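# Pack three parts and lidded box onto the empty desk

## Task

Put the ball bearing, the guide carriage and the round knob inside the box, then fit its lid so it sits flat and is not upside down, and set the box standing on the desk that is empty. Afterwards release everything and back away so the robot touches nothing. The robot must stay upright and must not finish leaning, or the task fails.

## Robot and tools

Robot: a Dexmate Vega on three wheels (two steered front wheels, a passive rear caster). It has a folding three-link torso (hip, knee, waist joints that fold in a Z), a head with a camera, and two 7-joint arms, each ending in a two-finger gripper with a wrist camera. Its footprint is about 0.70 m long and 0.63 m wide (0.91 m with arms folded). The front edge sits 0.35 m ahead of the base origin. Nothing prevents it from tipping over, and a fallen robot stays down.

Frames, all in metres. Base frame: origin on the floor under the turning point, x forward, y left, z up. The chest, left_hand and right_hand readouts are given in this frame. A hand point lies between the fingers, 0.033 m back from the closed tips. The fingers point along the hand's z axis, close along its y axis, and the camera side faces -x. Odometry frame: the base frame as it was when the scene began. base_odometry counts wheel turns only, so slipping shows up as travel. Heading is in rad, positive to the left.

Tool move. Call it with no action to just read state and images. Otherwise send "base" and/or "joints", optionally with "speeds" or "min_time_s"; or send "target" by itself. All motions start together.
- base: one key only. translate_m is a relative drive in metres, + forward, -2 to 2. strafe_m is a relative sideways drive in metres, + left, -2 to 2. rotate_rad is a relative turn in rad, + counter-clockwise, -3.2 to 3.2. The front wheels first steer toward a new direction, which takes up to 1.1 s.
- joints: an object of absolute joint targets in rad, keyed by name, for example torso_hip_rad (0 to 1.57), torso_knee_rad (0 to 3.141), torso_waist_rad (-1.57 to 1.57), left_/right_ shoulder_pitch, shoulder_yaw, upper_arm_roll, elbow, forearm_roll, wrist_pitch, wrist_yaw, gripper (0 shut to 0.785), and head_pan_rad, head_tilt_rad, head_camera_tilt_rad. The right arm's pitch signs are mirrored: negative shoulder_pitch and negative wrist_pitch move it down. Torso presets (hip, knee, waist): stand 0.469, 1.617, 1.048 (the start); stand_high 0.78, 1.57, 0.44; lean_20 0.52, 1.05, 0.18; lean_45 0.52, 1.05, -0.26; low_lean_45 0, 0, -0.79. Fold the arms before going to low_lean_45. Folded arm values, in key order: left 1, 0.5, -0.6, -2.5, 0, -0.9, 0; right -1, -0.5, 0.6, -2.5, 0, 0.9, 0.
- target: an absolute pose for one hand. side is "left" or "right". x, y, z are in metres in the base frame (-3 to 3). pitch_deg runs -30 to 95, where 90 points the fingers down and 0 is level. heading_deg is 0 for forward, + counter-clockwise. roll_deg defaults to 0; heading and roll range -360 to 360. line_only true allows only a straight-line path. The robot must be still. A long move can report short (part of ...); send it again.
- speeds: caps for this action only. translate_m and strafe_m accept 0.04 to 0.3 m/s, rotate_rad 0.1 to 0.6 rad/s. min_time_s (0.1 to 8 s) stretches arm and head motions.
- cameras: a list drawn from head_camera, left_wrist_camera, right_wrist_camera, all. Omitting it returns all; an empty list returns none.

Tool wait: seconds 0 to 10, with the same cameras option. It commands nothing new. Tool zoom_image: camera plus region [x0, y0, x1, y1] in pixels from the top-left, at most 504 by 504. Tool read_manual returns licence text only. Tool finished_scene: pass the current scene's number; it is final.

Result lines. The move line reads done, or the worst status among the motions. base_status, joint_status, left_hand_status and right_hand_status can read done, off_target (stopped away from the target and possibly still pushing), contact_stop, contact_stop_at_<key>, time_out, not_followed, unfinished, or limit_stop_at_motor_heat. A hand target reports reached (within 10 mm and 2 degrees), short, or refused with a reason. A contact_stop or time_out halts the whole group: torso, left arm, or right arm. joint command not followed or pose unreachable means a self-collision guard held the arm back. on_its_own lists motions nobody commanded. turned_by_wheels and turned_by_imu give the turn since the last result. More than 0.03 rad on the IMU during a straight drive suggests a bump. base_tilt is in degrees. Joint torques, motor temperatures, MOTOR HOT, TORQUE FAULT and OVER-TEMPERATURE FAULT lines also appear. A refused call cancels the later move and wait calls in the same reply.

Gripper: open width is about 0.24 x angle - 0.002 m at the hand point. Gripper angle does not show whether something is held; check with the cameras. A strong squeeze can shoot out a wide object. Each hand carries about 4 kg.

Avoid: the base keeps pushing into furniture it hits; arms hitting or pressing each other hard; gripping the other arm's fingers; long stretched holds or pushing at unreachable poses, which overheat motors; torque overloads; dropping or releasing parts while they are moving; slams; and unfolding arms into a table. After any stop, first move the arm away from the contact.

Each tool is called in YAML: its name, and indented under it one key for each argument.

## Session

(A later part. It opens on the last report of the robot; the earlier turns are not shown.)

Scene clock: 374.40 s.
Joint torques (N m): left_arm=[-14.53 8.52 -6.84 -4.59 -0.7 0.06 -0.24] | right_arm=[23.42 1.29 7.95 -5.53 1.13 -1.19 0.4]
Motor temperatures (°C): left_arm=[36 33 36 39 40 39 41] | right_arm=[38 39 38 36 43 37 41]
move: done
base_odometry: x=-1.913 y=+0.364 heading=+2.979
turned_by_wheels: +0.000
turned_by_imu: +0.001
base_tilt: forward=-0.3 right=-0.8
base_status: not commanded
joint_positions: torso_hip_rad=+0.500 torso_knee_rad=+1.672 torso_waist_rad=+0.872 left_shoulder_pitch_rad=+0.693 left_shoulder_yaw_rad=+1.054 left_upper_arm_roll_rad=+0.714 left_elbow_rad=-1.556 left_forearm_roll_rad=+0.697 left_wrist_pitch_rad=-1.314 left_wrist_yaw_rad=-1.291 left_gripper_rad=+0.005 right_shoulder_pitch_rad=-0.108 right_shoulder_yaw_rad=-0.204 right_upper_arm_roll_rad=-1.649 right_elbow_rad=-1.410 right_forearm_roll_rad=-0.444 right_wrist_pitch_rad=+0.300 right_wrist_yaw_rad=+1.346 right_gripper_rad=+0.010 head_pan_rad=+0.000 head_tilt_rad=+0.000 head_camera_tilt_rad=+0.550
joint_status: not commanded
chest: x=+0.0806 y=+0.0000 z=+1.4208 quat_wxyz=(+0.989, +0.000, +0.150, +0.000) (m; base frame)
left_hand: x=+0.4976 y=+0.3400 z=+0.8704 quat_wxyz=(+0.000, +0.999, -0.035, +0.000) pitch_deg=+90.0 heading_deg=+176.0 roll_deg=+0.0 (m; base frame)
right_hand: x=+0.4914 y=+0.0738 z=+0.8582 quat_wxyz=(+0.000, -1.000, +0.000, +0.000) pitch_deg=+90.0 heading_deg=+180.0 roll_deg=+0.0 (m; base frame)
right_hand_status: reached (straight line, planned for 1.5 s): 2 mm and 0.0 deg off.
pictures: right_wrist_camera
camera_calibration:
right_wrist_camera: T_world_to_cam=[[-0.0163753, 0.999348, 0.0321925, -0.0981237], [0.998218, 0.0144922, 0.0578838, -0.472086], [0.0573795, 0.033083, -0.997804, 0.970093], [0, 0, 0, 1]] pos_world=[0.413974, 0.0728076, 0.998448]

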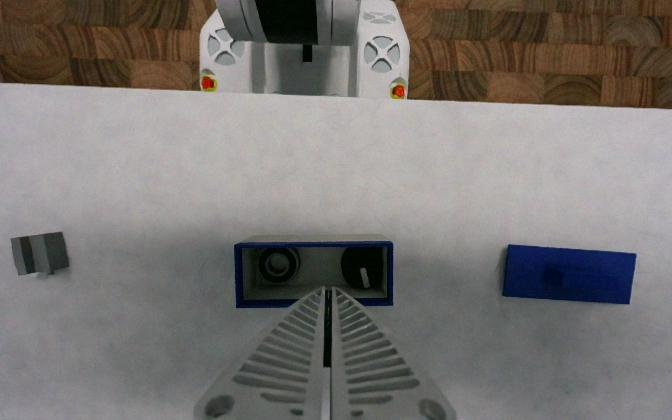

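move:
  target: {"side": "right", "x": 0.489, "y": 0.0625, "z": 0.80, "pitch_deg": 90, "heading_deg": 180, "line_only": true}
  cameras: []

move:
  target: {"side": "right", "x": 0.489, "y": 0.0625, "z": 0.759, "pitch_deg": 90, "heading_deg": 180, "line_only": true}
  cameras: ["right_wrist_camera"]

zoom_image:
  camera: "right_wrist_camera"
  region: [170, 240, 470, 400]

Scene clock: 387.77 s.
Joint torques (N m): left_arm=[-13.12 11.39 -6.53 -5.14 -1.25 0.08 -0.34] | right_arm=[8.5 6.56 6.34 -0.04 0.52 1.03 -0.01]
Motor temperatures (°C): left_arm=[36 33 36 39 40 39 41] | right_arm=[38 39 38 36 43 37 41]
move: done
base_odometry: x=-1.913 y=+0.364 heading=+2.979
turned_by_wheels: +0.000
turned_by_imu: +0.001
base_tilt: forward=-0.2 right=-0.8
base_status: not commanded
joint_positions: torso_hip_rad=+0.500 torso_knee_rad=+1.672 torso_waist_rad=+0.872 left_shoulder_pitch_rad=+0.693 left_shoulder_yaw_rad=+1.054 left_upper_arm_roll_rad=+0.714 left_elbow_rad=-1.556 left_forearm_roll_rad=+0.697 left_wrist_pitch_rad=-1.314 left_wrist_yaw_rad=-1.291 left_gripper_rad=+0.005 right_shoulder_pitch_rad=-0.170 right_shoulder_yaw_rad=-0.182 right_upper_arm_roll_rad=-1.702 right_elbow_rad=-1.298 right_forearm_roll_rad=-0.523 right_wrist_pitch_rad=+0.339 right_wrist_yaw_rad=+1.234 right_gripper_rad=+0.010 head_pan_rad=+0.000 head_tilt_rad=+0.000 head_camera_tilt_rad=+0.550
joint_status: not commanded
chest: x=+0.0806 y=+0.0000 z=+1.4208 quat_wxyz=(+0.989, +0.000, +0.150, +0.000) (m; base frame)
left_hand: x=+0.4976 y=+0.3400 z=+0.8704 quat_wxyz=(+0.000, +0.999, -0.035, +0.000) pitch_deg=+90.0 heading_deg=+176.0 roll_deg=+0.0 (m; base frame)
right_hand: x=+0.4894 y=+0.0632 z=+0.8028 quat_wxyz=(+0.000, -1.000, +0.000, +0.000) pitch_deg=+90.0 heading_deg=+180.0 roll_deg=+0.0 (m; base frame)
right_hand_status: reached (straight line, planned for 0.7 s): 3 mm and 0.0 deg off.
pictures: none
No camera images: "cameras" was empty.

Scene clock: 390.00 s.
Joint torques (N m): left_arm=[-15.17 11.04 -7.95 -3.03 0.11 0.05 0.19] | right_arm=[10.34 3.82 6.01 1.78 0.07 -0.1 0.54]
Motor temperatures (°C): left_arm=[36 33 36 39 40 39 41] | right_arm=[38 39 38 36 43 37 41]
move: done
base_odometry: x=-1.913 y=+0.364 heading=+2.979
turned_by_wheels: +0.000
turned_by_imu: +0.000
base_tilt: forward=-0.3 right=-0.7
base_status: not commanded
joint_positions: torso_hip_rad=+0.500 torso_knee_rad=+1.672 torso_waist_rad=+0.872 left_shoulder_pitch_rad=+0.693 left_shoulder_yaw_rad=+1.054 left_upper_arm_roll_rad=+0.714 left_elbow_rad=-1.556 left_forearm_roll_rad=+0.697 left_wrist_pitch_rad=-1.314 left_wrist_yaw_rad=-1.291 left_gripper_rad=+0.005 right_shoulder_pitch_rad=-0.219 right_shoulder_yaw_rad=-0.115 right_upper_arm_roll_rad=-1.741 right_elbow_rad=-1.137 right_forearm_roll_rad=-0.577 right_wrist_pitch_rad=+0.384 right_wrist_yaw_rad=+1.135 right_gripper_rad=+0.010 head_pan_rad=+0.000 head_tilt_rad=+0.000 head_camera_tilt_rad=+0.550
joint_status: not commanded
chest: x=+0.0806 y=+0.0000 z=+1.4208 quat_wxyz=(+0.989, +0.000, +0.150, +0.000) (m; base frame)
left_hand: x=+0.4976 y=+0.3400 z=+0.8704 quat_wxyz=(+0.000, +0.999, -0.035, +0.000) pitch_deg=+90.0 heading_deg=+176.0 roll_deg=+0.0 (m; base frame)
right_hand: x=+0.4892 y=+0.0626 z=+0.7605 quat_wxyz=(+0.000, -1.000, +0.000, +0.000) pitch_deg=+90.0 heading_deg=+180.0 roll_deg=+0.0 (m; base frame)
right_hand_status: reached (straight line, planned for 0.9 s): 2 mm and 0.0 deg off.
pictures: right_wrist_camera
camera_calibration:
right_wrist_camera: T_world_to_cam=[[-0.0163482, 0.999367, 0.0315921, -0.0833941], [0.998213, 0.0144967, 0.0579748, -0.46416], [0.0574801, 0.0324834, -0.997818, 0.873208], [0, 0, 0, 1]] pos_world=[0.411775, 0.0617053, 0.900847]

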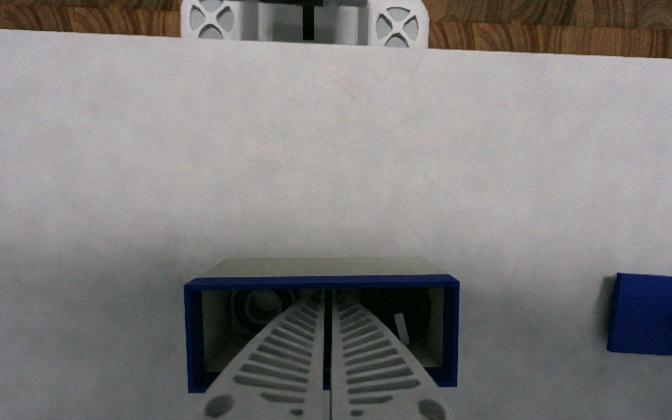

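Scaled by 1.680 from the camera's 672x420 image, which has a finer 960x600 frame.

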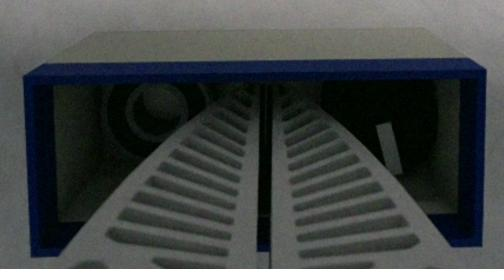

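move:
  target: {"side": "right", "x": 0.489, "y": 0.0455, "z": 0.7595, "pitch_deg": 90, "heading_deg": 180, "line_only": true}
  cameras: ["right_wrist_camera"]

zoom_image:
  camera: "right_wrist_camera"
  region: [190, 240, 490, 400]

Scene clock: 392.70 s.
Joint torques (N m): left_arm=[-13.6 9.95 -7.86 -5.22 -1.14 0.2 -0.25] | right_arm=[25.89 -0.64 6.86 -5.63 -0.27 -1.29 -0.12]
Motor temperatures (°C): left_arm=[36 33 36 39 40 39 41] | right_arm=[38 39 38 36 43 37 41]
move: done
base_odometry: x=-1.913 y=+0.364 heading=+2.979
turned_by_wheels: +0.000
turned_by_imu: +0.000
base_tilt: forward=-0.3 right=-0.8
base_status: not commanded
joint_positions: torso_hip_rad=+0.500 torso_knee_rad=+1.672 torso_waist_rad=+0.872 left_shoulder_pitch_rad=+0.693 left_shoulder_yaw_rad=+1.054 left_upper_arm_roll_rad=+0.714 left_elbow_rad=-1.556 left_forearm_roll_rad=+0.697 left_wrist_pitch_rad=-1.314 left_wrist_yaw_rad=-1.291 left_gripper_rad=+0.005 right_shoulder_pitch_rad=-0.216 right_shoulder_yaw_rad=-0.171 right_upper_arm_roll_rad=-1.744 right_elbow_rad=-1.196 right_forearm_roll_rad=-0.583 right_wrist_pitch_rad=+0.379 right_wrist_yaw_rad=+1.132 right_gripper_rad=+0.010 head_pan_rad=+0.000 head_tilt_rad=+0.000 head_camera_tilt_rad=+0.550
joint_status: not commanded
chest: x=+0.0806 y=+0.0000 z=+1.4208 quat_wxyz=(+0.989, +0.000, +0.150, +0.000) (m; base frame)
left_hand: x=+0.4976 y=+0.3400 z=+0.8704 quat_wxyz=(+0.000, +0.999, -0.035, +0.000) pitch_deg=+90.0 heading_deg=+176.0 roll_deg=+0.0 (m; base frame)
right_hand: x=+0.4888 y=+0.0470 z=+0.7593 quat_wxyz=(+0.000, -1.000, +0.000, +0.000) pitch_deg=+90.0 heading_deg=+180.0 roll_deg=+0.0 (m; base frame)
right_hand_status: reached (straight line, planned for 0.5 s): 1 mm and 0.0 deg off.
pictures: right_wrist_camera
camera_calibration:
right_wrist_camera: T_world_to_cam=[[-0.0164204, 0.999372, 0.0313981, -0.067566], [0.998246, 0.0145993, 0.057376, -0.463042], [0.0568816, 0.0322851, -0.997859, 0.872828], [0, 0, 0, 1]] pos_world=[0.411472, 0.0461043, 0.899648]

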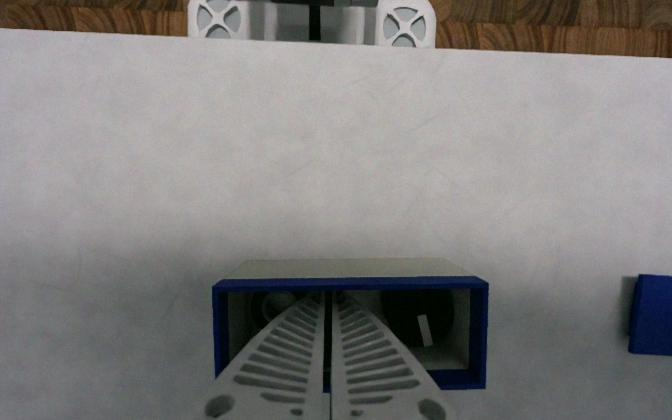

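Scaled by 1.680 from the camera's 672x420 image, which has a finer 960x600 frame.

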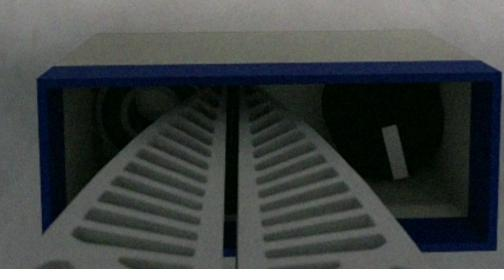

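move:
  target: {"side": "right", "x": 0.489, "y": 0.042, "z": 0.7595, "pitch_deg": 90, "heading_deg": 180, "line_only": true}
  cameras: ["right_wrist_camera"]

zoom_image:
  camera: "right_wrist_camera"
  region: [200, 240, 500, 400]

Scene clock: 395.63 s.
Joint torques (N m): left_arm=[-12.73 8.17 -8.98 -3.98 -0.8 -0.36 0.04] | right_arm=[24.68 -0.24 6.85 -5.71 0.13 0.08 0.21]
Motor temperatures (°C): left_arm=[36 33 36 39 40 39 41] | right_arm=[38 39 38 36 43 37 41]
move: done
base_odometry: x=-1.913 y=+0.364 heading=+2.979
turned_by_wheels: +0.000
turned_by_imu: +0.000
base_tilt: forward=-0.3 right=-0.7
base_status: not commanded
joint_positions: torso_hip_rad=+0.500 torso_knee_rad=+1.672 torso_waist_rad=+0.872 left_shoulder_pitch_rad=+0.693 left_shoulder_yaw_rad=+1.054 left_upper_arm_roll_rad=+0.714 left_elbow_rad=-1.556 left_forearm_roll_rad=+0.697 left_wrist_pitch_rad=-1.314 left_wrist_yaw_rad=-1.291 left_gripper_rad=+0.005 right_shoulder_pitch_rad=-0.215 right_shoulder_yaw_rad=-0.185 right_upper_arm_roll_rad=-1.744 right_elbow_rad=-1.210 right_forearm_roll_rad=-0.585 right_wrist_pitch_rad=+0.378 right_wrist_yaw_rad=+1.132 right_gripper_rad=+0.010 head_pan_rad=+0.000 head_tilt_rad=+0.000 head_camera_tilt_rad=+0.550
joint_status: not commanded
chest: x=+0.0806 y=+0.0000 z=+1.4208 quat_wxyz=(+0.989, +0.000, +0.150, +0.000) (m; base frame)
left_hand: x=+0.4976 y=+0.3400 z=+0.8704 quat_wxyz=(+0.000, +0.999, -0.035, +0.000) pitch_deg=+90.0 heading_deg=+176.0 roll_deg=+0.0 (m; base frame)
right_hand: x=+0.4888 y=+0.0432 z=+0.7593 quat_wxyz=(+0.000, -1.000, +0.000, +0.000) pitch_deg=+90.0 heading_deg=+180.0 roll_deg=+0.0 (m; base frame)
right_hand_status: reached (straight line, planned for 0.3 s): 1 mm and 0.0 deg off.
pictures: right_wrist_camera
camera_calibration:
right_wrist_camera: T_world_to_cam=[[-0.0164254, 0.999369, 0.0314978, -0.0638581], [0.998246, 0.0145985, 0.0573775, -0.462888], [0.0568815, 0.032385, -0.997856, 0.872949], [0, 0, 0, 1]] pos_world=[0.411372, 0.0423047, 0.899648]

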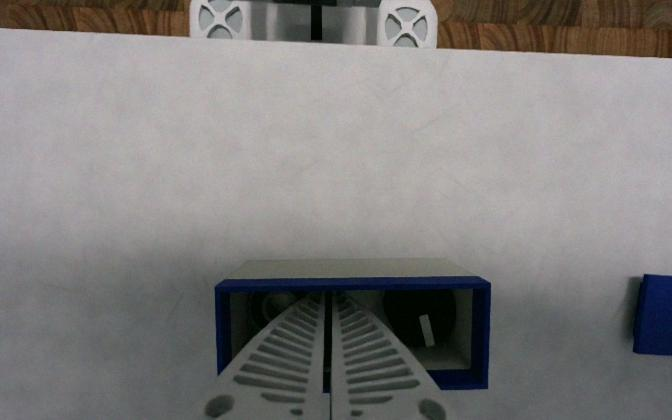

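Scaled by 1.680 from the camera's 672x420 image, which has a finer 960x600 frame.

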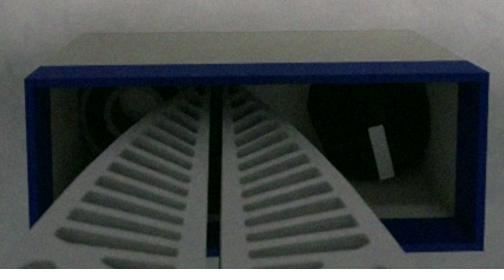

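move:
  target: {"side": "right", "x": 0.4888, "y": 0.0438, "z": 0.86, "pitch_deg": 90, "heading_deg": 180, "line_only": true}
  cameras: ["right_wrist_camera"]

zoom_image:
  camera: "right_wrist_camera"
  region: [255, 230, 345, 312]

zoom_image:
  camera: "right_wrist_camera"
  region: [335, 230, 425, 312]

Scene clock: 402.40 s.
Joint torques (N m): left_arm=[-15.35 11.91 -10.34 -4.62 -1.13 0.41 -0.31] | right_arm=[24.91 -0.99 11.85 -6.8 1.45 -0.17 0.16]
Motor temperatures (°C): left_arm=[36 33 36 39 40 39 41] | right_arm=[38 39 38 36 43 37 41]
move: done
base_odometry: x=-1.913 y=+0.364 heading=+2.979
turned_by_wheels: +0.000
turned_by_imu: +0.001
base_tilt: forward=-0.3 right=-0.7
base_status: not commanded
joint_positions: torso_hip_rad=+0.500 torso_knee_rad=+1.672 torso_waist_rad=+0.872 left_shoulder_pitch_rad=+0.693 left_shoulder_yaw_rad=+1.054 left_upper_arm_roll_rad=+0.714 left_elbow_rad=-1.556 left_forearm_roll_rad=+0.697 left_wrist_pitch_rad=-1.314 left_wrist_yaw_rad=-1.291 left_gripper_rad=+0.005 right_shoulder_pitch_rad=-0.105 right_shoulder_yaw_rad=-0.310 right_upper_arm_roll_rad=-1.656 right_elbow_rad=-1.519 right_forearm_roll_rad=-0.449 right_wrist_pitch_rad=+0.294 right_wrist_yaw_rad=+1.343 right_gripper_rad=+0.010 head_pan_rad=+0.000 head_tilt_rad=+0.000 head_camera_tilt_rad=+0.550
joint_status: not commanded
chest: x=+0.0806 y=+0.0000 z=+1.4208 quat_wxyz=(+0.989, +0.000, +0.150, +0.000) (m; base frame)
left_hand: x=+0.4976 y=+0.3400 z=+0.8704 quat_wxyz=(+0.000, +0.999, -0.035, +0.000) pitch_deg=+90.0 heading_deg=+176.0 roll_deg=+0.0 (m; base frame)
right_hand: x=+0.4887 y=+0.0438 z=+0.8576 quat_wxyz=(+0.000, -1.000, +0.000, +0.000) pitch_deg=+90.0 heading_deg=+180.0 roll_deg=+0.0 (m; base frame)
right_hand_status: reached (straight line, planned for 1.3 s): 2 mm and 0.0 deg off.
pictures: right_wrist_camera
camera_calibration:
right_wrist_camera: T_world_to_cam=[[-0.0163128, 0.999377, 0.031305, -0.0674092], [0.998253, 0.0145004, 0.0572724, -0.468331], [0.0567827, 0.0321846, -0.997868, 0.971086], [0, 0, 0, 1]] pos_world=[0.411272, 0.0429041, 0.997948]

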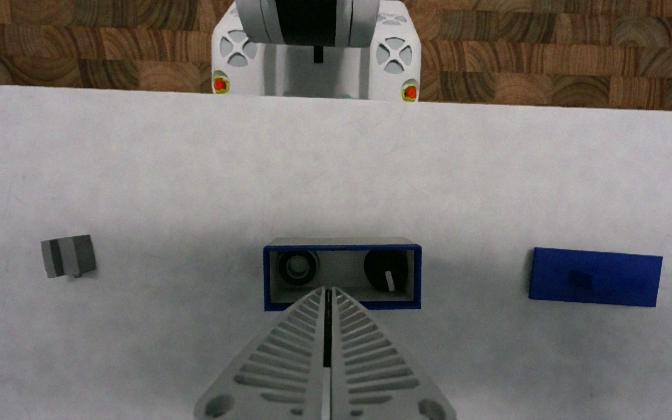

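Scaled by 5.600 from the camera's 672x420 image, which has a finer 960x600 frame.

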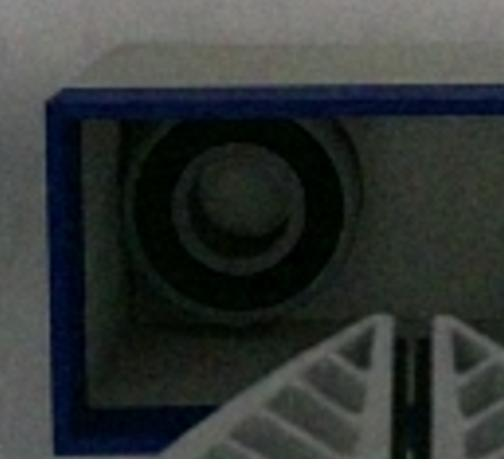

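Scaled by 5.600 from the camera's 672x420 image, which has a finer 960x600 frame.

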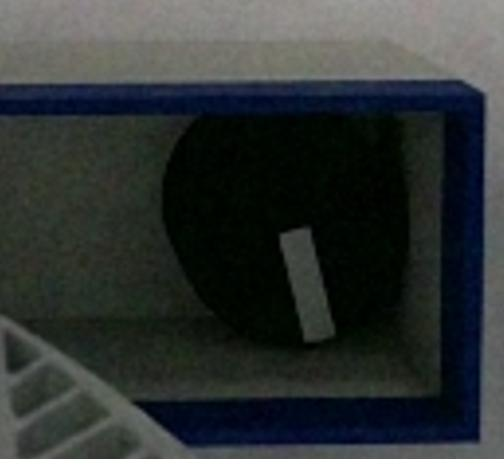

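zoom_image:
  camera: "right_wrist_camera"
  region: [25, 215, 115, 295]

move:
  target: {"side": "right", "x": 0.483, "y": -0.20, "z": 0.86, "pitch_deg": 90, "heading_deg": 184, "line_only": true}
  cameras: ["right_wrist_camera"]

Scaled by 5.600 from the camera's 672x420 image, which has a finer 960x600 frame.

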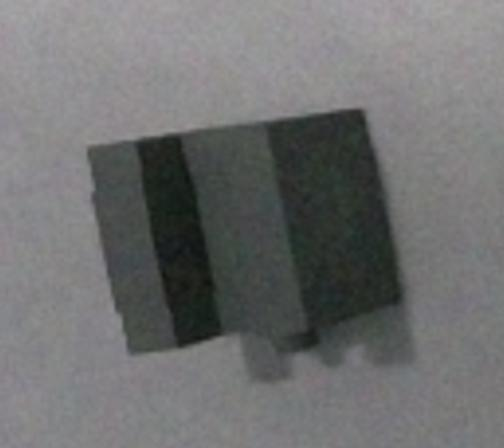

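Scene clock: 410.37 s.
Joint torques (N m): left_arm=[-15.33 12.33 -8.15 -4.71 -0.58 0.14 -0.13] | right_arm=[21.84 -4.36 7.31 -5.67 0.62 0.17 -0.13]
Motor temperatures (°C): left_arm=[36 33 36 39 40 39 41] | right_arm=[38 39 38 36 43 37 41]
move: done
base_odometry: x=-1.913 y=+0.364 heading=+2.979
turned_by_wheels: +0.000
turned_by_imu: +0.001
base_tilt: forward=-0.3 right=-0.7
base_status: not commanded
joint_positions: torso_hip_rad=+0.500 torso_knee_rad=+1.672 torso_waist_rad=+0.872 left_shoulder_pitch_rad=+0.693 left_shoulder_yaw_rad=+1.054 left_upper_arm_roll_rad=+0.714 left_elbow_rad=-1.556 left_forearm_roll_rad=+0.697 left_wrist_pitch_rad=-1.314 left_wrist_yaw_rad=-1.291 left_gripper_rad=+0.005 right_shoulder_pitch_rad=-0.048 right_shoulder_yaw_rad=-1.004 right_upper_arm_roll_rad=-1.691 right_elbow_rad=-1.852 right_forearm_roll_rad=-0.597 right_wrist_pitch_rad=+0.678 right_wrist_yaw_rad=+1.130 right_gripper_rad=+0.010 head_pan_rad=+0.000 head_tilt_rad=+0.000 head_camera_tilt_rad=+0.550
joint_status: not commanded
chest: x=+0.0806 y=+0.0000 z=+1.4208 quat_wxyz=(+0.989, +0.000, +0.150, +0.000) (m; base frame)
left_hand: x=+0.4976 y=+0.3400 z=+0.8704 quat_wxyz=(+0.000, +0.999, -0.035, +0.000) pitch_deg=+90.0 heading_deg=+176.0 roll_deg=+0.0 (m; base frame)
right_hand: x=+0.4833 y=-0.1979 z=+0.8597 quat_wxyz=(+0.000, -0.999, -0.035, +0.000) pitch_deg=+90.0 heading_deg=-176.0 roll_deg=+0.0 (m; base frame)
right_hand_status: reached (straight line, planned for 2.5 s): 2 mm and 0.0 deg off.
pictures: right_wrist_camera
camera_calibration:
right_wrist_camera: T_world_to_cam=[[-0.0855037, 0.99584, 0.0314866, 0.206584], [0.994819, 0.0835862, 0.0578729, -0.444832], [0.0550003, 0.0362718, -0.997827, 0.982944], [0, 0, 0, 1]] pos_world=[0.406129, -0.204196, 1.00005]

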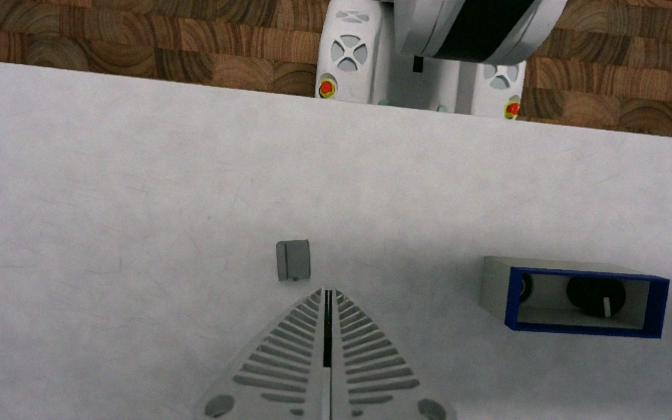

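zoom_image:
  camera: "right_wrist_camera"
  region: [260, 225, 340, 300]

Scaled by 6.300 from the camera's 672x420 image, which has a finer 960x600 frame.

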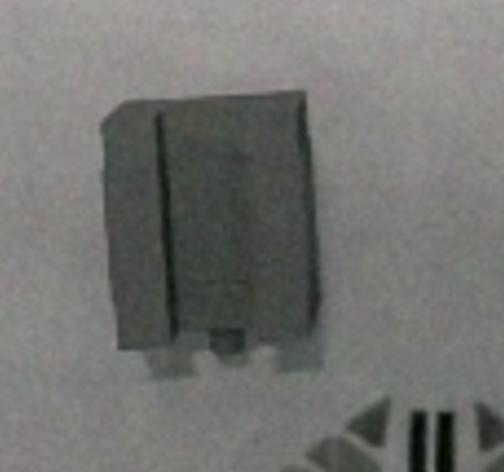

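move:
  target: {"side": "right", "x": 0.481, "y": -0.235, "z": 0.815, "pitch_deg": 90, "heading_deg": 188, "line_only": true}
  cameras: []

move:
  joints: {"right_gripper_rad": 0.23}
  cameras: ["right_wrist_camera"]

zoom_image:
  camera: "right_wrist_camera"
  region: [270, 240, 390, 340]

Scene clock: 428.03 s.
Joint torques (N m): left_arm=[-14.54 6.44 -7.32 -4.2 -0.68 0.41 0.14] | right_arm=[7.23 -4.49 7.8 1.58 1.25 -0.21 -0.08]
Motor temperatures (°C): left_arm=[36 33 36 39 40 39 41] | right_arm=[38 39 38 36 43 37 41]
move: done
base_odometry: x=-1.913 y=+0.364 heading=+2.979
turned_by_wheels: +0.000
turned_by_imu: +0.001
base_tilt: forward=-0.3 right=-0.7
base_status: not commanded
joint_positions: torso_hip_rad=+0.500 torso_knee_rad=+1.672 torso_waist_rad=+0.872 left_shoulder_pitch_rad=+0.693 left_shoulder_yaw_rad=+1.054 left_upper_arm_roll_rad=+0.714 left_elbow_rad=-1.556 left_forearm_roll_rad=+0.697 left_wrist_pitch_rad=-1.314 left_wrist_yaw_rad=-1.291 left_gripper_rad=+0.005 right_shoulder_pitch_rad=-0.104 right_shoulder_yaw_rad=-1.021 right_upper_arm_roll_rad=-1.706 right_elbow_rad=-1.751 right_forearm_roll_rad=-0.792 right_wrist_pitch_rad=+0.791 right_wrist_yaw_rad=+0.944 right_gripper_rad=+0.010 head_pan_rad=+0.000 head_tilt_rad=+0.000 head_camera_tilt_rad=+0.550
joint_status: not commanded
chest: x=+0.0806 y=+0.0000 z=+1.4208 quat_wxyz=(+0.989, +0.000, +0.150, +0.000) (m; base frame)
left_hand: x=+0.4976 y=+0.3400 z=+0.8704 quat_wxyz=(+0.000, +0.999, -0.035, +0.000) pitch_deg=+90.0 heading_deg=+176.0 roll_deg=+0.0 (m; base frame)
right_hand: x=+0.4815 y=-0.2337 z=+0.8164 quat_wxyz=(+0.000, -0.998, -0.069, +0.000) pitch_deg=+89.9 heading_deg=-172.1 roll_deg=+0.0 (m; base frame)
right_hand_status: reached (straight line, planned for 1.0 s): 2 mm and 0.1 deg off.
pictures: none
No camera images: "cameras" was empty.

Scene clock: 428.77 s.
Joint torques (N m): left_arm=[-13.73 8.71 -8.22 -3.7 -0.49 0.17 0.16] | right_arm=[8.49 -4.15 6.42 1.39 1.03 -0.04 0.17]
Motor temperatures (°C): left_arm=[36 33 36 39 40 39 41] | right_arm=[38 39 38 36 43 37 41]
move: done
base_odometry: x=-1.913 y=+0.364 heading=+2.979
turned_by_wheels: +0.000
turned_by_imu: +0.000
base_tilt: forward=-0.3 right=-0.6
base_status: not commanded
joint_positions: torso_hip_rad=+0.500 torso_knee_rad=+1.672 torso_waist_rad=+0.872 left_shoulder_pitch_rad=+0.693 left_shoulder_yaw_rad=+1.054 left_upper_arm_roll_rad=+0.714 left_elbow_rad=-1.556 left_forearm_roll_rad=+0.697 left_wrist_pitch_rad=-1.314 left_wrist_yaw_rad=-1.291 left_gripper_rad=+0.005 right_shoulder_pitch_rad=-0.105 right_shoulder_yaw_rad=-1.021 right_upper_arm_roll_rad=-1.706 right_elbow_rad=-1.748 right_forearm_roll_rad=-0.797 right_wrist_pitch_rad=+0.793 right_wrist_yaw_rad=+0.940 right_gripper_rad=+0.230 head_pan_rad=+0.000 head_tilt_rad=+0.000 head_camera_tilt_rad=+0.550
joint_status: all done
chest: x=+0.0806 y=+0.0000 z=+1.4208 quat_wxyz=(+0.989, +0.000, +0.150, +0.000) (m; base frame)
left_hand: x=+0.4976 y=+0.3400 z=+0.8704 quat_wxyz=(+0.000, +0.999, -0.035, +0.000) pitch_deg=+90.0 heading_deg=+176.0 roll_deg=+0.0 (m; base frame)
right_hand: x=+0.4813 y=-0.2346 z=+0.8155 quat_wxyz=(+0.000, -0.998, -0.070, +0.000) pitch_deg=+90.0 heading_deg=-172.0 roll_deg=+0.0 (m; base frame)
pictures: right_wrist_camera
camera_calibration:
right_wrist_camera: T_world_to_cam=[[-0.155198, 0.987378, 0.0316011, 0.27578], [0.986472, 0.153188, 0.0583562, -0.417162], [0.0527787, 0.0402304, -0.997796, 0.942195], [0, 0, 0, 1]] pos_world=[0.404592, -0.2463, 0.955747]

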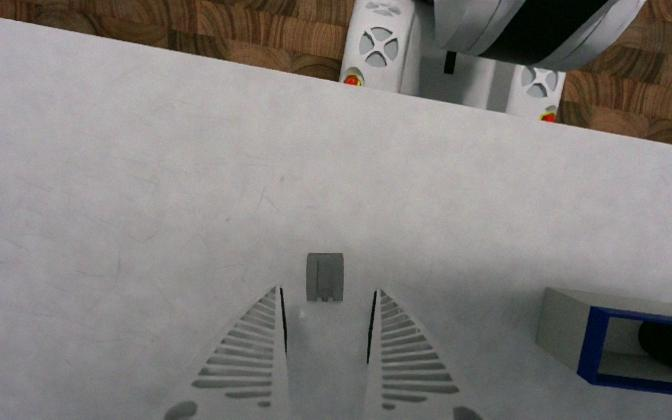

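Scaled by 4.200 from the camera's 672x420 image, which has a finer 960x600 frame.

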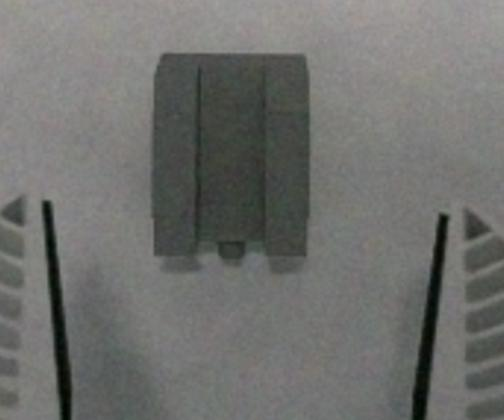

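move:
  target: {"side": "right", "x": 0.478, "y": -0.2382, "z": 0.787, "pitch_deg": 90, "heading_deg": 188, "line_only": true}
  cameras: ["right_wrist_camera"]

zoom_image:
  camera: "right_wrist_camera"
  region: [260, 240, 400, 350]

Scene clock: 436.30 s.
Joint torques (N m): left_arm=[-14.66 9.12 -7.22 -3.43 -1.39 -0.32 0.02] | right_arm=[9.03 -2.46 5.67 0.55 0.93 -0.97 -0.25]
Motor temperatures (°C): left_arm=[36 33 36 39 40 39 41] | right_arm=[38 39 38 36 43 37 41]
move: done
base_odometry: x=-1.913 y=+0.364 heading=+2.979
turned_by_wheels: +0.000
turned_by_imu: +0.001
base_tilt: forward=-0.3 right=-0.8
base_status: not commanded
joint_positions: torso_hip_rad=+0.500 torso_knee_rad=+1.672 torso_waist_rad=+0.872 left_shoulder_pitch_rad=+0.693 left_shoulder_yaw_rad=+1.054 left_upper_arm_roll_rad=+0.714 left_elbow_rad=-1.556 left_forearm_roll_rad=+0.697 left_wrist_pitch_rad=-1.314 left_wrist_yaw_rad=-1.291 left_gripper_rad=+0.005 right_shoulder_pitch_rad=-0.146 right_shoulder_yaw_rad=-0.995 right_upper_arm_roll_rad=-1.715 right_elbow_rad=-1.698 right_forearm_roll_rad=-0.865 right_wrist_pitch_rad=+0.778 right_wrist_yaw_rad=+0.879 right_gripper_rad=+0.230 head_pan_rad=+0.000 head_tilt_rad=+0.000 head_camera_tilt_rad=+0.550
joint_status: not commanded
chest: x=+0.0806 y=+0.0000 z=+1.4208 quat_wxyz=(+0.989, +0.000, +0.150, +0.000) (m; base frame)
left_hand: x=+0.4976 y=+0.3400 z=+0.8704 quat_wxyz=(+0.000, +0.999, -0.035, +0.000) pitch_deg=+90.0 heading_deg=+176.0 roll_deg=+0.0 (m; base frame)
right_hand: x=+0.4784 y=-0.2379 z=+0.7894 quat_wxyz=(+0.000, -0.998, -0.070, +0.000) pitch_deg=+90.0 heading_deg=-172.0 roll_deg=+0.0 (m; base frame)
right_hand_status: reached (straight line, planned for 0.6 s): 2 mm and 0.0 deg off.
pictures: right_wrist_camera
camera_calibration:
right_wrist_camera: T_world_to_cam=[[-0.155496, 0.987333, 0.0315335, 0.279616], [0.986442, 0.153501, 0.058053, -0.412097], [0.0524773, 0.0401329, -0.997815, 0.916543], [0, 0, 0, 1]] pos_world=[0.401891, -0.2496, 0.929647]

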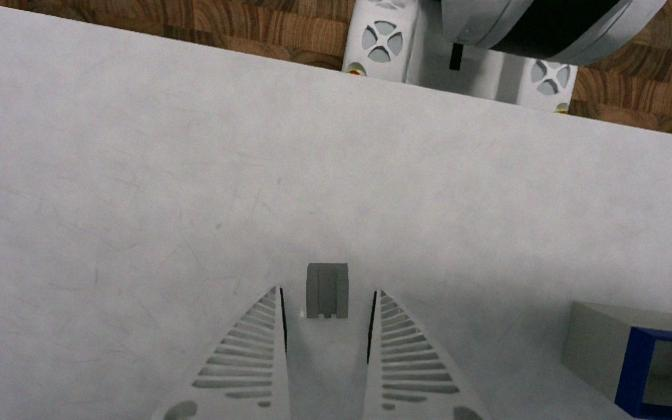

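Scaled by 3.600 from the camera's 672x420 image, which has a finer 960x600 frame.

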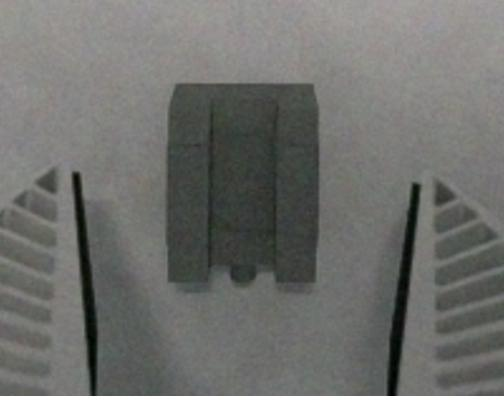

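move:
  target: {"side": "right", "x": 0.478, "y": -0.2382, "z": 0.767, "pitch_deg": 90, "heading_deg": 188, "line_only": true}
  cameras: ["right_wrist_camera"]

zoom_image:
  camera: "right_wrist_camera"
  region: [260, 240, 400, 350]

Scene clock: 439.10 s.
Joint torques (N m): left_arm=[-17.46 8.79 -9.79 -4.85 -1.09 -0.47 -0.42] | right_arm=[9.07 -0.74 8.67 -0.06 0.18 -0.09 -0.22]
Motor temperatures (°C): left_arm=[36 33 36 39 40 39 41] | right_arm=[38 39 38 36 43 37 41]
move: done
base_odometry: x=-1.913 y=+0.364 heading=+2.979
turned_by_wheels: +0.000
turned_by_imu: +0.000
base_tilt: forward=-0.3 right=-0.9
base_status: not commanded
joint_positions: torso_hip_rad=+0.500 torso_knee_rad=+1.672 torso_waist_rad=+0.872 left_shoulder_pitch_rad=+0.693 left_shoulder_yaw_rad=+1.054 left_upper_arm_roll_rad=+0.714 left_elbow_rad=-1.556 left_forearm_roll_rad=+0.697 left_wrist_pitch_rad=-1.314 left_wrist_yaw_rad=-1.291 left_gripper_rad=+0.005 right_shoulder_pitch_rad=-0.176 right_shoulder_yaw_rad=-0.964 right_upper_arm_roll_rad=-1.722 right_elbow_rad=-1.647 right_forearm_roll_rad=-0.911 right_wrist_pitch_rad=+0.766 right_wrist_yaw_rad=+0.834 right_gripper_rad=+0.230 head_pan_rad=+0.000 head_tilt_rad=+0.000 head_camera_tilt_rad=+0.550
joint_status: not commanded
chest: x=+0.0806 y=+0.0000 z=+1.4208 quat_wxyz=(+0.989, +0.000, +0.150, +0.000) (m; base frame)
left_hand: x=+0.4976 y=+0.3400 z=+0.8704 quat_wxyz=(+0.000, +0.999, -0.035, +0.000) pitch_deg=+90.0 heading_deg=+176.0 roll_deg=+0.0 (m; base frame)
right_hand: x=+0.4782 y=-0.2381 z=+0.7694 quat_wxyz=(+0.000, -0.998, -0.070, +0.000) pitch_deg=+90.0 heading_deg=-172.0 roll_deg=+0.0 (m; base frame)
right_hand_status: reached (straight line, planned for 0.5 s): 2 mm and 0.0 deg off.
pictures: right_wrist_camera
camera_calibration:
right_wrist_camera: T_world_to_cam=[[-0.155496, 0.987333, 0.0315335, 0.280398], [0.986442, 0.153501, 0.058053, -0.410609], [0.0524773, 0.0401329, -0.997815, 0.896611], [0, 0, 0, 1]] pos_world=[0.401591, -0.2498, 0.909647]

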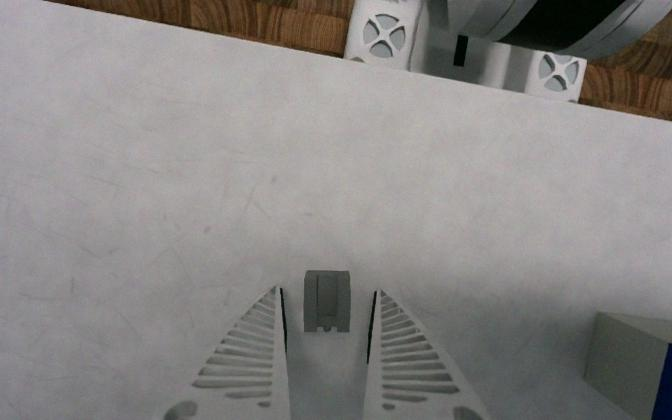

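Scaled by 3.600 from the camera's 672x420 image, which has a finer 960x600 frame.

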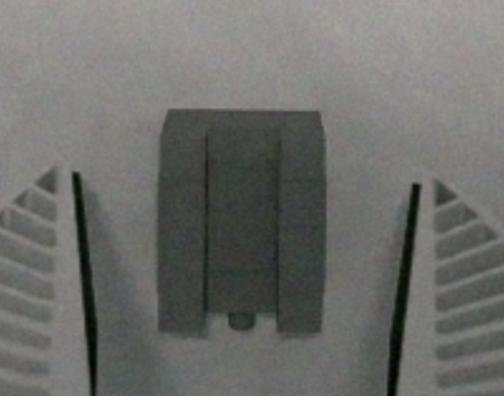

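move:
  target: {"side": "right", "x": 0.478, "y": -0.2392, "z": 0.7655, "pitch_deg": 90, "heading_deg": 188, "line_only": true}
  cameras: []

move:
  joints: {"right_gripper_rad": 0.135}
  cameras: ["right_wrist_camera"]

zoom_image:
  camera: "right_wrist_camera"
  region: [260, 240, 400, 350]

Scene clock: 442.67 s.
Joint torques (N m): left_arm=[-14.61 4.79 -7 -3.52 -0.82 -0.39 0.2] | right_arm=[7.37 0.23 5.49 0.54 0.62 -0.19 0.24]
Motor temperatures (°C): left_arm=[36 33 36 39 40 39 41] | right_arm=[37 39 38 36 43 37 41]
move: done
base_odometry: x=-1.913 y=+0.364 heading=+2.979
turned_by_wheels: +0.000
turned_by_imu: +0.001
base_tilt: forward=-0.2 right=-0.8
base_status: not commanded
joint_positions: torso_hip_rad=+0.500 torso_knee_rad=+1.672 torso_waist_rad=+0.872 left_shoulder_pitch_rad=+0.693 left_shoulder_yaw_rad=+1.054 left_upper_arm_roll_rad=+0.714 left_elbow_rad=-1.556 left_forearm_roll_rad=+0.697 left_wrist_pitch_rad=-1.314 left_wrist_yaw_rad=-1.291 left_gripper_rad=+0.005 right_shoulder_pitch_rad=-0.180 right_shoulder_yaw_rad=-0.960 right_upper_arm_roll_rad=-1.723 right_elbow_rad=-1.638 right_forearm_roll_rad=-0.919 right_wrist_pitch_rad=+0.765 right_wrist_yaw_rad=+0.825 right_gripper_rad=+0.230 head_pan_rad=+0.000 head_tilt_rad=+0.000 head_camera_tilt_rad=+0.550
joint_status: not commanded
chest: x=+0.0806 y=+0.0000 z=+1.4208 quat_wxyz=(+0.989, +0.000, +0.150, +0.000) (m; base frame)
left_hand: x=+0.4976 y=+0.3400 z=+0.8704 quat_wxyz=(+0.000, +0.999, -0.035, +0.000) pitch_deg=+90.0 heading_deg=+176.0 roll_deg=+0.0 (m; base frame)
right_hand: x=+0.4782 y=-0.2388 z=+0.7663 quat_wxyz=(+0.000, -0.998, -0.070, +0.000) pitch_deg=+90.0 heading_deg=-172.0 roll_deg=+0.0 (m; base frame)
right_hand_status: reached (straight line, planned for 0.2 s): 1 mm and 0.0 deg off.
pictures: none
No camera images: "cameras" was empty.

Scene clock: 443.23 s.
Joint torques (N m): left_arm=[-16.69 7.91 -8.53 -3.42 -0.69 -0.62 -0.68] | right_arm=[9.73 -1.39 5.28 1.33 0.53 0.45 -0.06]
Motor temperatures (°C): left_arm=[36 33 36 39 40 39 41] | right_arm=[37 39 38 36 43 37 41]
move: done
base_odometry: x=-1.913 y=+0.364 heading=+2.979
turned_by_wheels: +0.000
turned_by_imu: +0.000
base_tilt: forward=-0.4 right=-0.8
base_status: not commanded
joint_positions: torso_hip_rad=+0.500 torso_knee_rad=+1.672 torso_waist_rad=+0.872 left_shoulder_pitch_rad=+0.693 left_shoulder_yaw_rad=+1.054 left_upper_arm_roll_rad=+0.714 left_elbow_rad=-1.556 left_forearm_roll_rad=+0.697 left_wrist_pitch_rad=-1.314 left_wrist_yaw_rad=-1.291 left_gripper_rad=+0.005 right_shoulder_pitch_rad=-0.180 right_shoulder_yaw_rad=-0.959 right_upper_arm_roll_rad=-1.723 right_elbow_rad=-1.637 right_forearm_roll_rad=-0.920 right_wrist_pitch_rad=+0.765 right_wrist_yaw_rad=+0.823 right_gripper_rad=+0.135 head_pan_rad=+0.000 head_tilt_rad=+0.000 head_camera_tilt_rad=+0.550
joint_status: all done
chest: x=+0.0806 y=+0.0000 z=+1.4208 quat_wxyz=(+0.989, +0.000, +0.150, +0.000) (m; base frame)
left_hand: x=+0.4976 y=+0.3400 z=+0.8704 quat_wxyz=(+0.000, +0.999, -0.035, +0.000) pitch_deg=+90.0 heading_deg=+176.0 roll_deg=+0.0 (m; base frame)
right_hand: x=+0.4782 y=-0.2390 z=+0.7659 quat_wxyz=(+0.000, -0.998, -0.070, +0.000) pitch_deg=+90.0 heading_deg=-172.0 roll_deg=+0.0 (m; base frame)
pictures: right_wrist_camera
camera_calibration:
right_wrist_camera: T_world_to_cam=[[-0.155595, 0.987318, 0.0315128, 0.281452], [0.986421, 0.153597, 0.058154, -0.410327], [0.0525763, 0.0401334, -0.99781, 0.89311], [0, 0, 0, 1]] pos_world=[0.401591, -0.250701, 0.906147]

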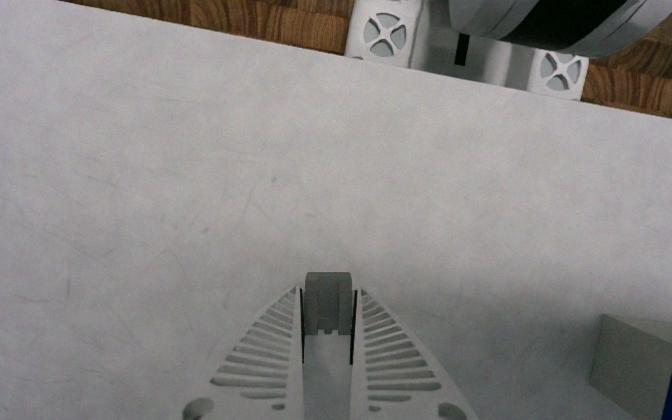

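Scaled by 3.600 from the camera's 672x420 image, which has a finer 960x600 frame.

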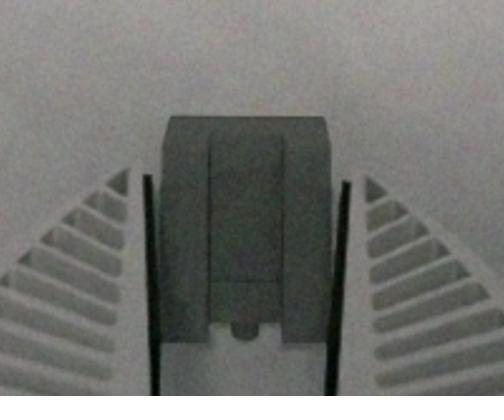

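move:
  joints: {"right_gripper_rad": 0.1}
  cameras: ["right_wrist_camera"]

zoom_image:
  camera: "right_wrist_camera"
  region: [260, 240, 400, 350]

move:
  joints: {"right_gripper_rad": 0.062}
  cameras: ["right_wrist_camera"]

zoom_image:
  camera: "right_wrist_camera"
  region: [260, 240, 400, 350]

Scene clock: 446.27 s.
Joint torques (N m): left_arm=[-12.63 9.01 -9.44 -2.74 -0.87 -0.52 -0.12] | right_arm=[8.32 -2.5 5.77 0.8 0.58 -0.44 -0.26]
Motor temperatures (°C): left_arm=[36 33 36 39 40 39 41] | right_arm=[37 39 38 36 43 37 41]
move: done
base_odometry: x=-1.913 y=+0.364 heading=+2.979
turned_by_wheels: +0.000
turned_by_imu: +0.000
base_tilt: forward=-0.2 right=-0.7
base_status: not commanded
joint_positions: torso_hip_rad=+0.500 torso_knee_rad=+1.672 torso_waist_rad=+0.872 left_shoulder_pitch_rad=+0.693 left_shoulder_yaw_rad=+1.054 left_upper_arm_roll_rad=+0.714 left_elbow_rad=-1.556 left_forearm_roll_rad=+0.697 left_wrist_pitch_rad=-1.314 left_wrist_yaw_rad=-1.291 left_gripper_rad=+0.005 right_shoulder_pitch_rad=-0.181 right_shoulder_yaw_rad=-0.959 right_upper_arm_roll_rad=-1.723 right_elbow_rad=-1.637 right_forearm_roll_rad=-0.921 right_wrist_pitch_rad=+0.765 right_wrist_yaw_rad=+0.823 right_gripper_rad=+0.100 head_pan_rad=+0.000 head_tilt_rad=+0.000 head_camera_tilt_rad=+0.550
joint_status: all done
chest: x=+0.0806 y=+0.0000 z=+1.4208 quat_wxyz=(+0.989, +0.000, +0.150, +0.000) (m; base frame)
left_hand: x=+0.4976 y=+0.3400 z=+0.8704 quat_wxyz=(+0.000, +0.999, -0.035, +0.000) pitch_deg=+90.0 heading_deg=+176.0 roll_deg=+0.0 (m; base frame)
right_hand: x=+0.4781 y=-0.2392 z=+0.7656 quat_wxyz=(+0.000, -0.998, -0.070, +0.000) pitch_deg=+90.0 heading_deg=-172.0 roll_deg=+0.0 (m; base frame)
pictures: right_wrist_camera
camera_calibration:
right_wrist_camera: T_world_to_cam=[[-0.155595, 0.987318, 0.0315128, 0.281557], [0.986421, 0.153597, 0.058154, -0.4103], [0.0525763, 0.0401334, -0.99781, 0.892914], [0, 0, 0, 1]] pos_world=[0.401591, -0.250801, 0.905947]

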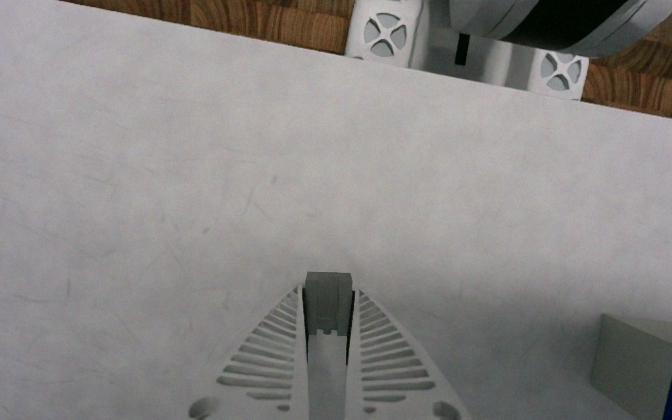

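Scaled by 3.600 from the camera's 672x420 image, which has a finer 960x600 frame.

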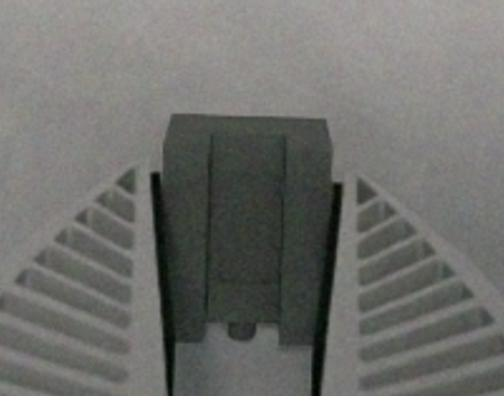

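Scene clock: 446.73 s.
Joint torques (N m): left_arm=[-14.33 11.28 -7.5 -2.69 -1.11 -0.55 -0.21] | right_arm=[8.59 -1.52 7.25 -0.22 0.69 -0.02 0.02]
Motor temperatures (°C): left_arm=[36 33 36 39 40 39 41] | right_arm=[37 39 38 36 43 37 41]
move: done
base_odometry: x=-1.913 y=+0.364 heading=+2.979
turned_by_wheels: +0.000
turned_by_imu: +0.000
base_tilt: forward=-0.3 right=-0.7
base_status: not commanded
joint_positions: torso_hip_rad=+0.500 torso_knee_rad=+1.672 torso_waist_rad=+0.872 left_shoulder_pitch_rad=+0.693 left_shoulder_yaw_rad=+1.054 left_upper_arm_roll_rad=+0.714 left_elbow_rad=-1.556 left_forearm_roll_rad=+0.697 left_wrist_pitch_rad=-1.314 left_wrist_yaw_rad=-1.291 left_gripper_rad=+0.005 right_shoulder_pitch_rad=-0.181 right_shoulder_yaw_rad=-0.959 right_upper_arm_roll_rad=-1.723 right_elbow_rad=-1.637 right_forearm_roll_rad=-0.921 right_wrist_pitch_rad=+0.765 right_wrist_yaw_rad=+0.823 right_gripper_rad=+0.062 head_pan_rad=+0.000 head_tilt_rad=+0.000 head_camera_tilt_rad=+0.550
joint_status: all done
chest: x=+0.0806 y=+0.0000 z=+1.4208 quat_wxyz=(+0.989, +0.000, +0.150, +0.000) (m; base frame)
left_hand: x=+0.4976 y=+0.3400 z=+0.8704 quat_wxyz=(+0.000, +0.999, -0.035, +0.000) pitch_deg=+90.0 heading_deg=+176.0 roll_deg=+0.0 (m; base frame)
right_hand: x=+0.4781 y=-0.2392 z=+0.7656 quat_wxyz=(+0.000, -0.998, -0.070, +0.000) pitch_deg=+90.0 heading_deg=-172.0 roll_deg=+0.0 (m; base frame)
pictures: right_wrist_camera
camera_calibration:
right_wrist_camera: T_world_to_cam=[[-0.155595, 0.987318, 0.0315128, 0.281557], [0.986421, 0.153597, 0.058154, -0.4103], [0.0525763, 0.0401334, -0.99781, 0.892914], [0, 0, 0, 1]] pos_world=[0.401591, -0.250801, 0.905947]

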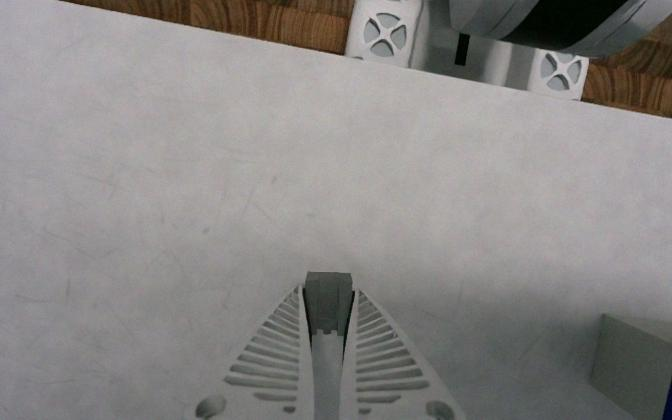

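Scaled by 3.600 from the camera's 672x420 image, which has a finer 960x600 frame.

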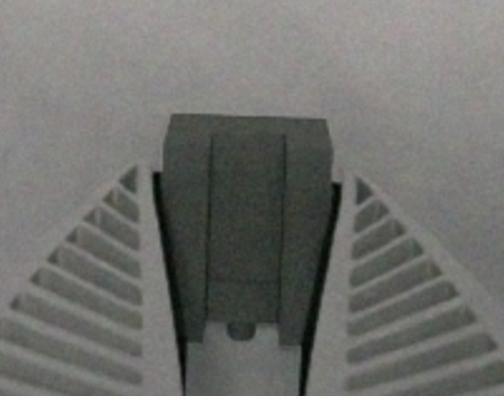

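move:
  target: {"side": "right", "x": 0.478, "y": -0.2392, "z": 0.80, "pitch_deg": 90, "heading_deg": 188, "line_only": true}
  cameras: ["right_wrist_camera"]

zoom_image:
  camera: "right_wrist_camera"
  region: [260, 240, 400, 350]

Scene clock: 452.13 s.
Joint torques (N m): left_arm=[-14.86 10.15 -10.46 -2.27 -1.67 -0.8 -0.22] | right_arm=[22.77 -6.14 10.53 -6.06 1.82 0 0.49]
Motor temperatures (°C): left_arm=[36 33 36 39 40 39 41] | right_arm=[37 39 38 36 43 37 41]
move: done
base_odometry: x=-1.913 y=+0.364 heading=+2.979
turned_by_wheels: +0.000
turned_by_imu: +0.001
base_tilt: forward=-0.2 right=-0.8
base_status: not commanded
joint_positions: torso_hip_rad=+0.500 torso_knee_rad=+1.672 torso_waist_rad=+0.872 left_shoulder_pitch_rad=+0.693 left_shoulder_yaw_rad=+1.054 left_upper_arm_roll_rad=+0.714 left_elbow_rad=-1.556 left_forearm_roll_rad=+0.697 left_wrist_pitch_rad=-1.314 left_wrist_yaw_rad=-1.291 left_gripper_rad=+0.005 right_shoulder_pitch_rad=-0.135 right_shoulder_yaw_rad=-1.012 right_upper_arm_roll_rad=-1.711 right_elbow_rad=-1.719 right_forearm_roll_rad=-0.847 right_wrist_pitch_rad=+0.785 right_wrist_yaw_rad=+0.896 right_gripper_rad=+0.062 head_pan_rad=+0.000 head_tilt_rad=+0.000 head_camera_tilt_rad=+0.550
joint_status: not commanded
chest: x=+0.0806 y=+0.0000 z=+1.4208 quat_wxyz=(+0.989, +0.000, +0.150, +0.000) (m; base frame)
left_hand: x=+0.4976 y=+0.3400 z=+0.8704 quat_wxyz=(+0.000, +0.999, -0.035, +0.000) pitch_deg=+90.0 heading_deg=+176.0 roll_deg=+0.0 (m; base frame)
right_hand: x=+0.4777 y=-0.2393 z=+0.7975 quat_wxyz=(+0.000, -0.998, -0.070, +0.000) pitch_deg=+90.0 heading_deg=-172.0 roll_deg=+0.0 (m; base frame)
right_hand_status: reached (straight line, planned for 0.6 s): 3 mm and 0.0 deg off.
pictures: right_wrist_camera
camera_calibration:
right_wrist_camera: T_world_to_cam=[[-0.155245, 0.987381, 0.0312726, 0.280803], [0.986523, 0.153299, 0.057193, -0.41104], [0.0516772, 0.0397301, -0.997873, 0.925089], [0, 0, 0, 1]] pos_world=[0.401288, -0.251002, 0.937848]

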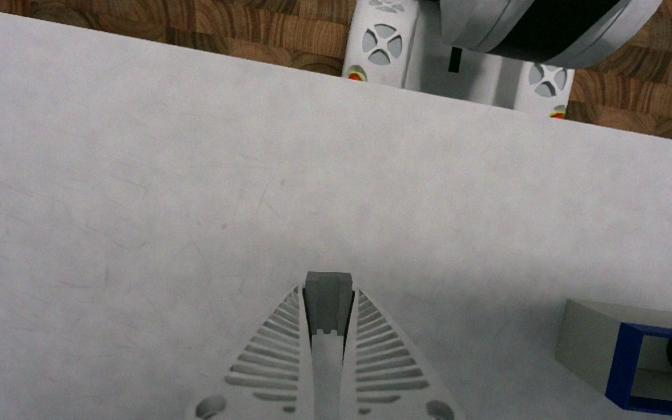

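Scaled by 3.600 from the camera's 672x420 image, which has a finer 960x600 frame.

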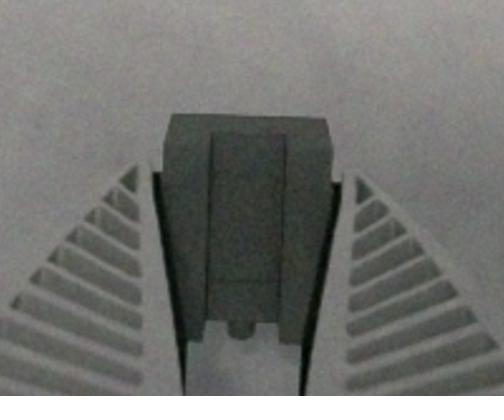

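move:
  target: {"side": "right", "x": 0.4945, "y": 0.0545, "z": 0.865, "pitch_deg": 90, "heading_deg": 180.8, "line_only": true}
  cameras: ["right_wrist_camera"]

zoom_image:
  camera: "right_wrist_camera"
  region: [230, 220, 430, 350]

Scene clock: 463.07 s.
Joint torques (N m): left_arm=[-15.97 12.47 -8.82 -2.37 -0.29 0.68 0.08] | right_arm=[25.23 2.84 15.09 0.55 1.47 -0.39 0.39]
Motor temperatures (°C): left_arm=[36 33 36 39 40 39 41] | right_arm=[38 39 38 36 43 37 41]
move: done
base_odometry: x=-1.913 y=+0.364 heading=+2.979
turned_by_wheels: +0.000
turned_by_imu: +0.001
base_tilt: forward=-0.3 right=-0.6
base_status: not commanded
joint_positions: torso_hip_rad=+0.500 torso_knee_rad=+1.672 torso_waist_rad=+0.872 left_shoulder_pitch_rad=+0.693 left_shoulder_yaw_rad=+1.054 left_upper_arm_roll_rad=+0.714 left_elbow_rad=-1.556 left_forearm_roll_rad=+0.697 left_wrist_pitch_rad=-1.314 left_wrist_yaw_rad=-1.291 left_gripper_rad=+0.005 right_shoulder_pitch_rad=-0.091 right_shoulder_yaw_rad=-0.274 right_upper_arm_roll_rad=-1.650 right_elbow_rad=-1.474 right_forearm_roll_rad=-0.436 right_wrist_pitch_rad=+0.324 right_wrist_yaw_rad=+1.347 right_gripper_rad=+0.062 head_pan_rad=+0.000 head_tilt_rad=+0.000 head_camera_tilt_rad=+0.550
joint_status: not commanded
chest: x=+0.0806 y=+0.0000 z=+1.4208 quat_wxyz=(+0.989, +0.000, +0.150, +0.000) (m; base frame)
left_hand: x=+0.4976 y=+0.3400 z=+0.8704 quat_wxyz=(+0.000, +0.999, -0.035, +0.000) pitch_deg=+90.0 heading_deg=+176.0 roll_deg=+0.0 (m; base frame)
right_hand: x=+0.4944 y=+0.0526 z=+0.8641 quat_wxyz=(+0.000, -1.000, -0.008, +0.000) pitch_deg=+90.0 heading_deg=-179.1 roll_deg=+0.0 (m; base frame)
right_hand_status: reached (straight line, planned for 2.8 s): 2 mm and 0.1 deg off.
pictures: right_wrist_camera
camera_calibration:
right_wrist_camera: T_world_to_cam=[[-0.0316569, 0.999001, 0.0315386, -0.0689118], [0.997896, 0.0298042, 0.0575756, -0.475422], [0.0565781, 0.0332949, -0.997843, 0.977009], [0, 0, 0, 1]] pos_world=[0.416962, 0.0504831, 1.00445]

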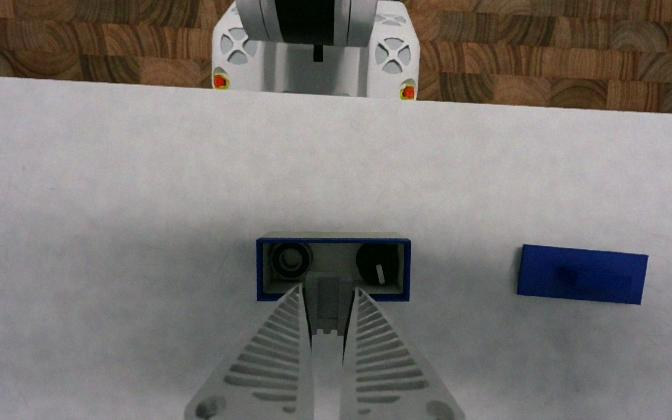

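Scaled by 2.520 from the camera's 672x420 image, which has a finer 960x600 frame.

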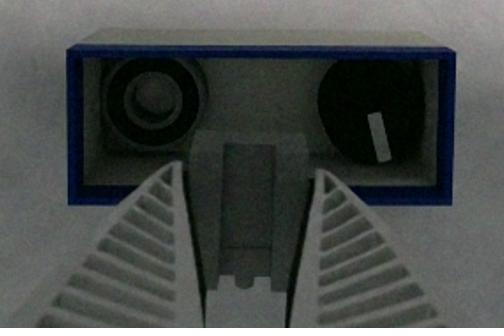

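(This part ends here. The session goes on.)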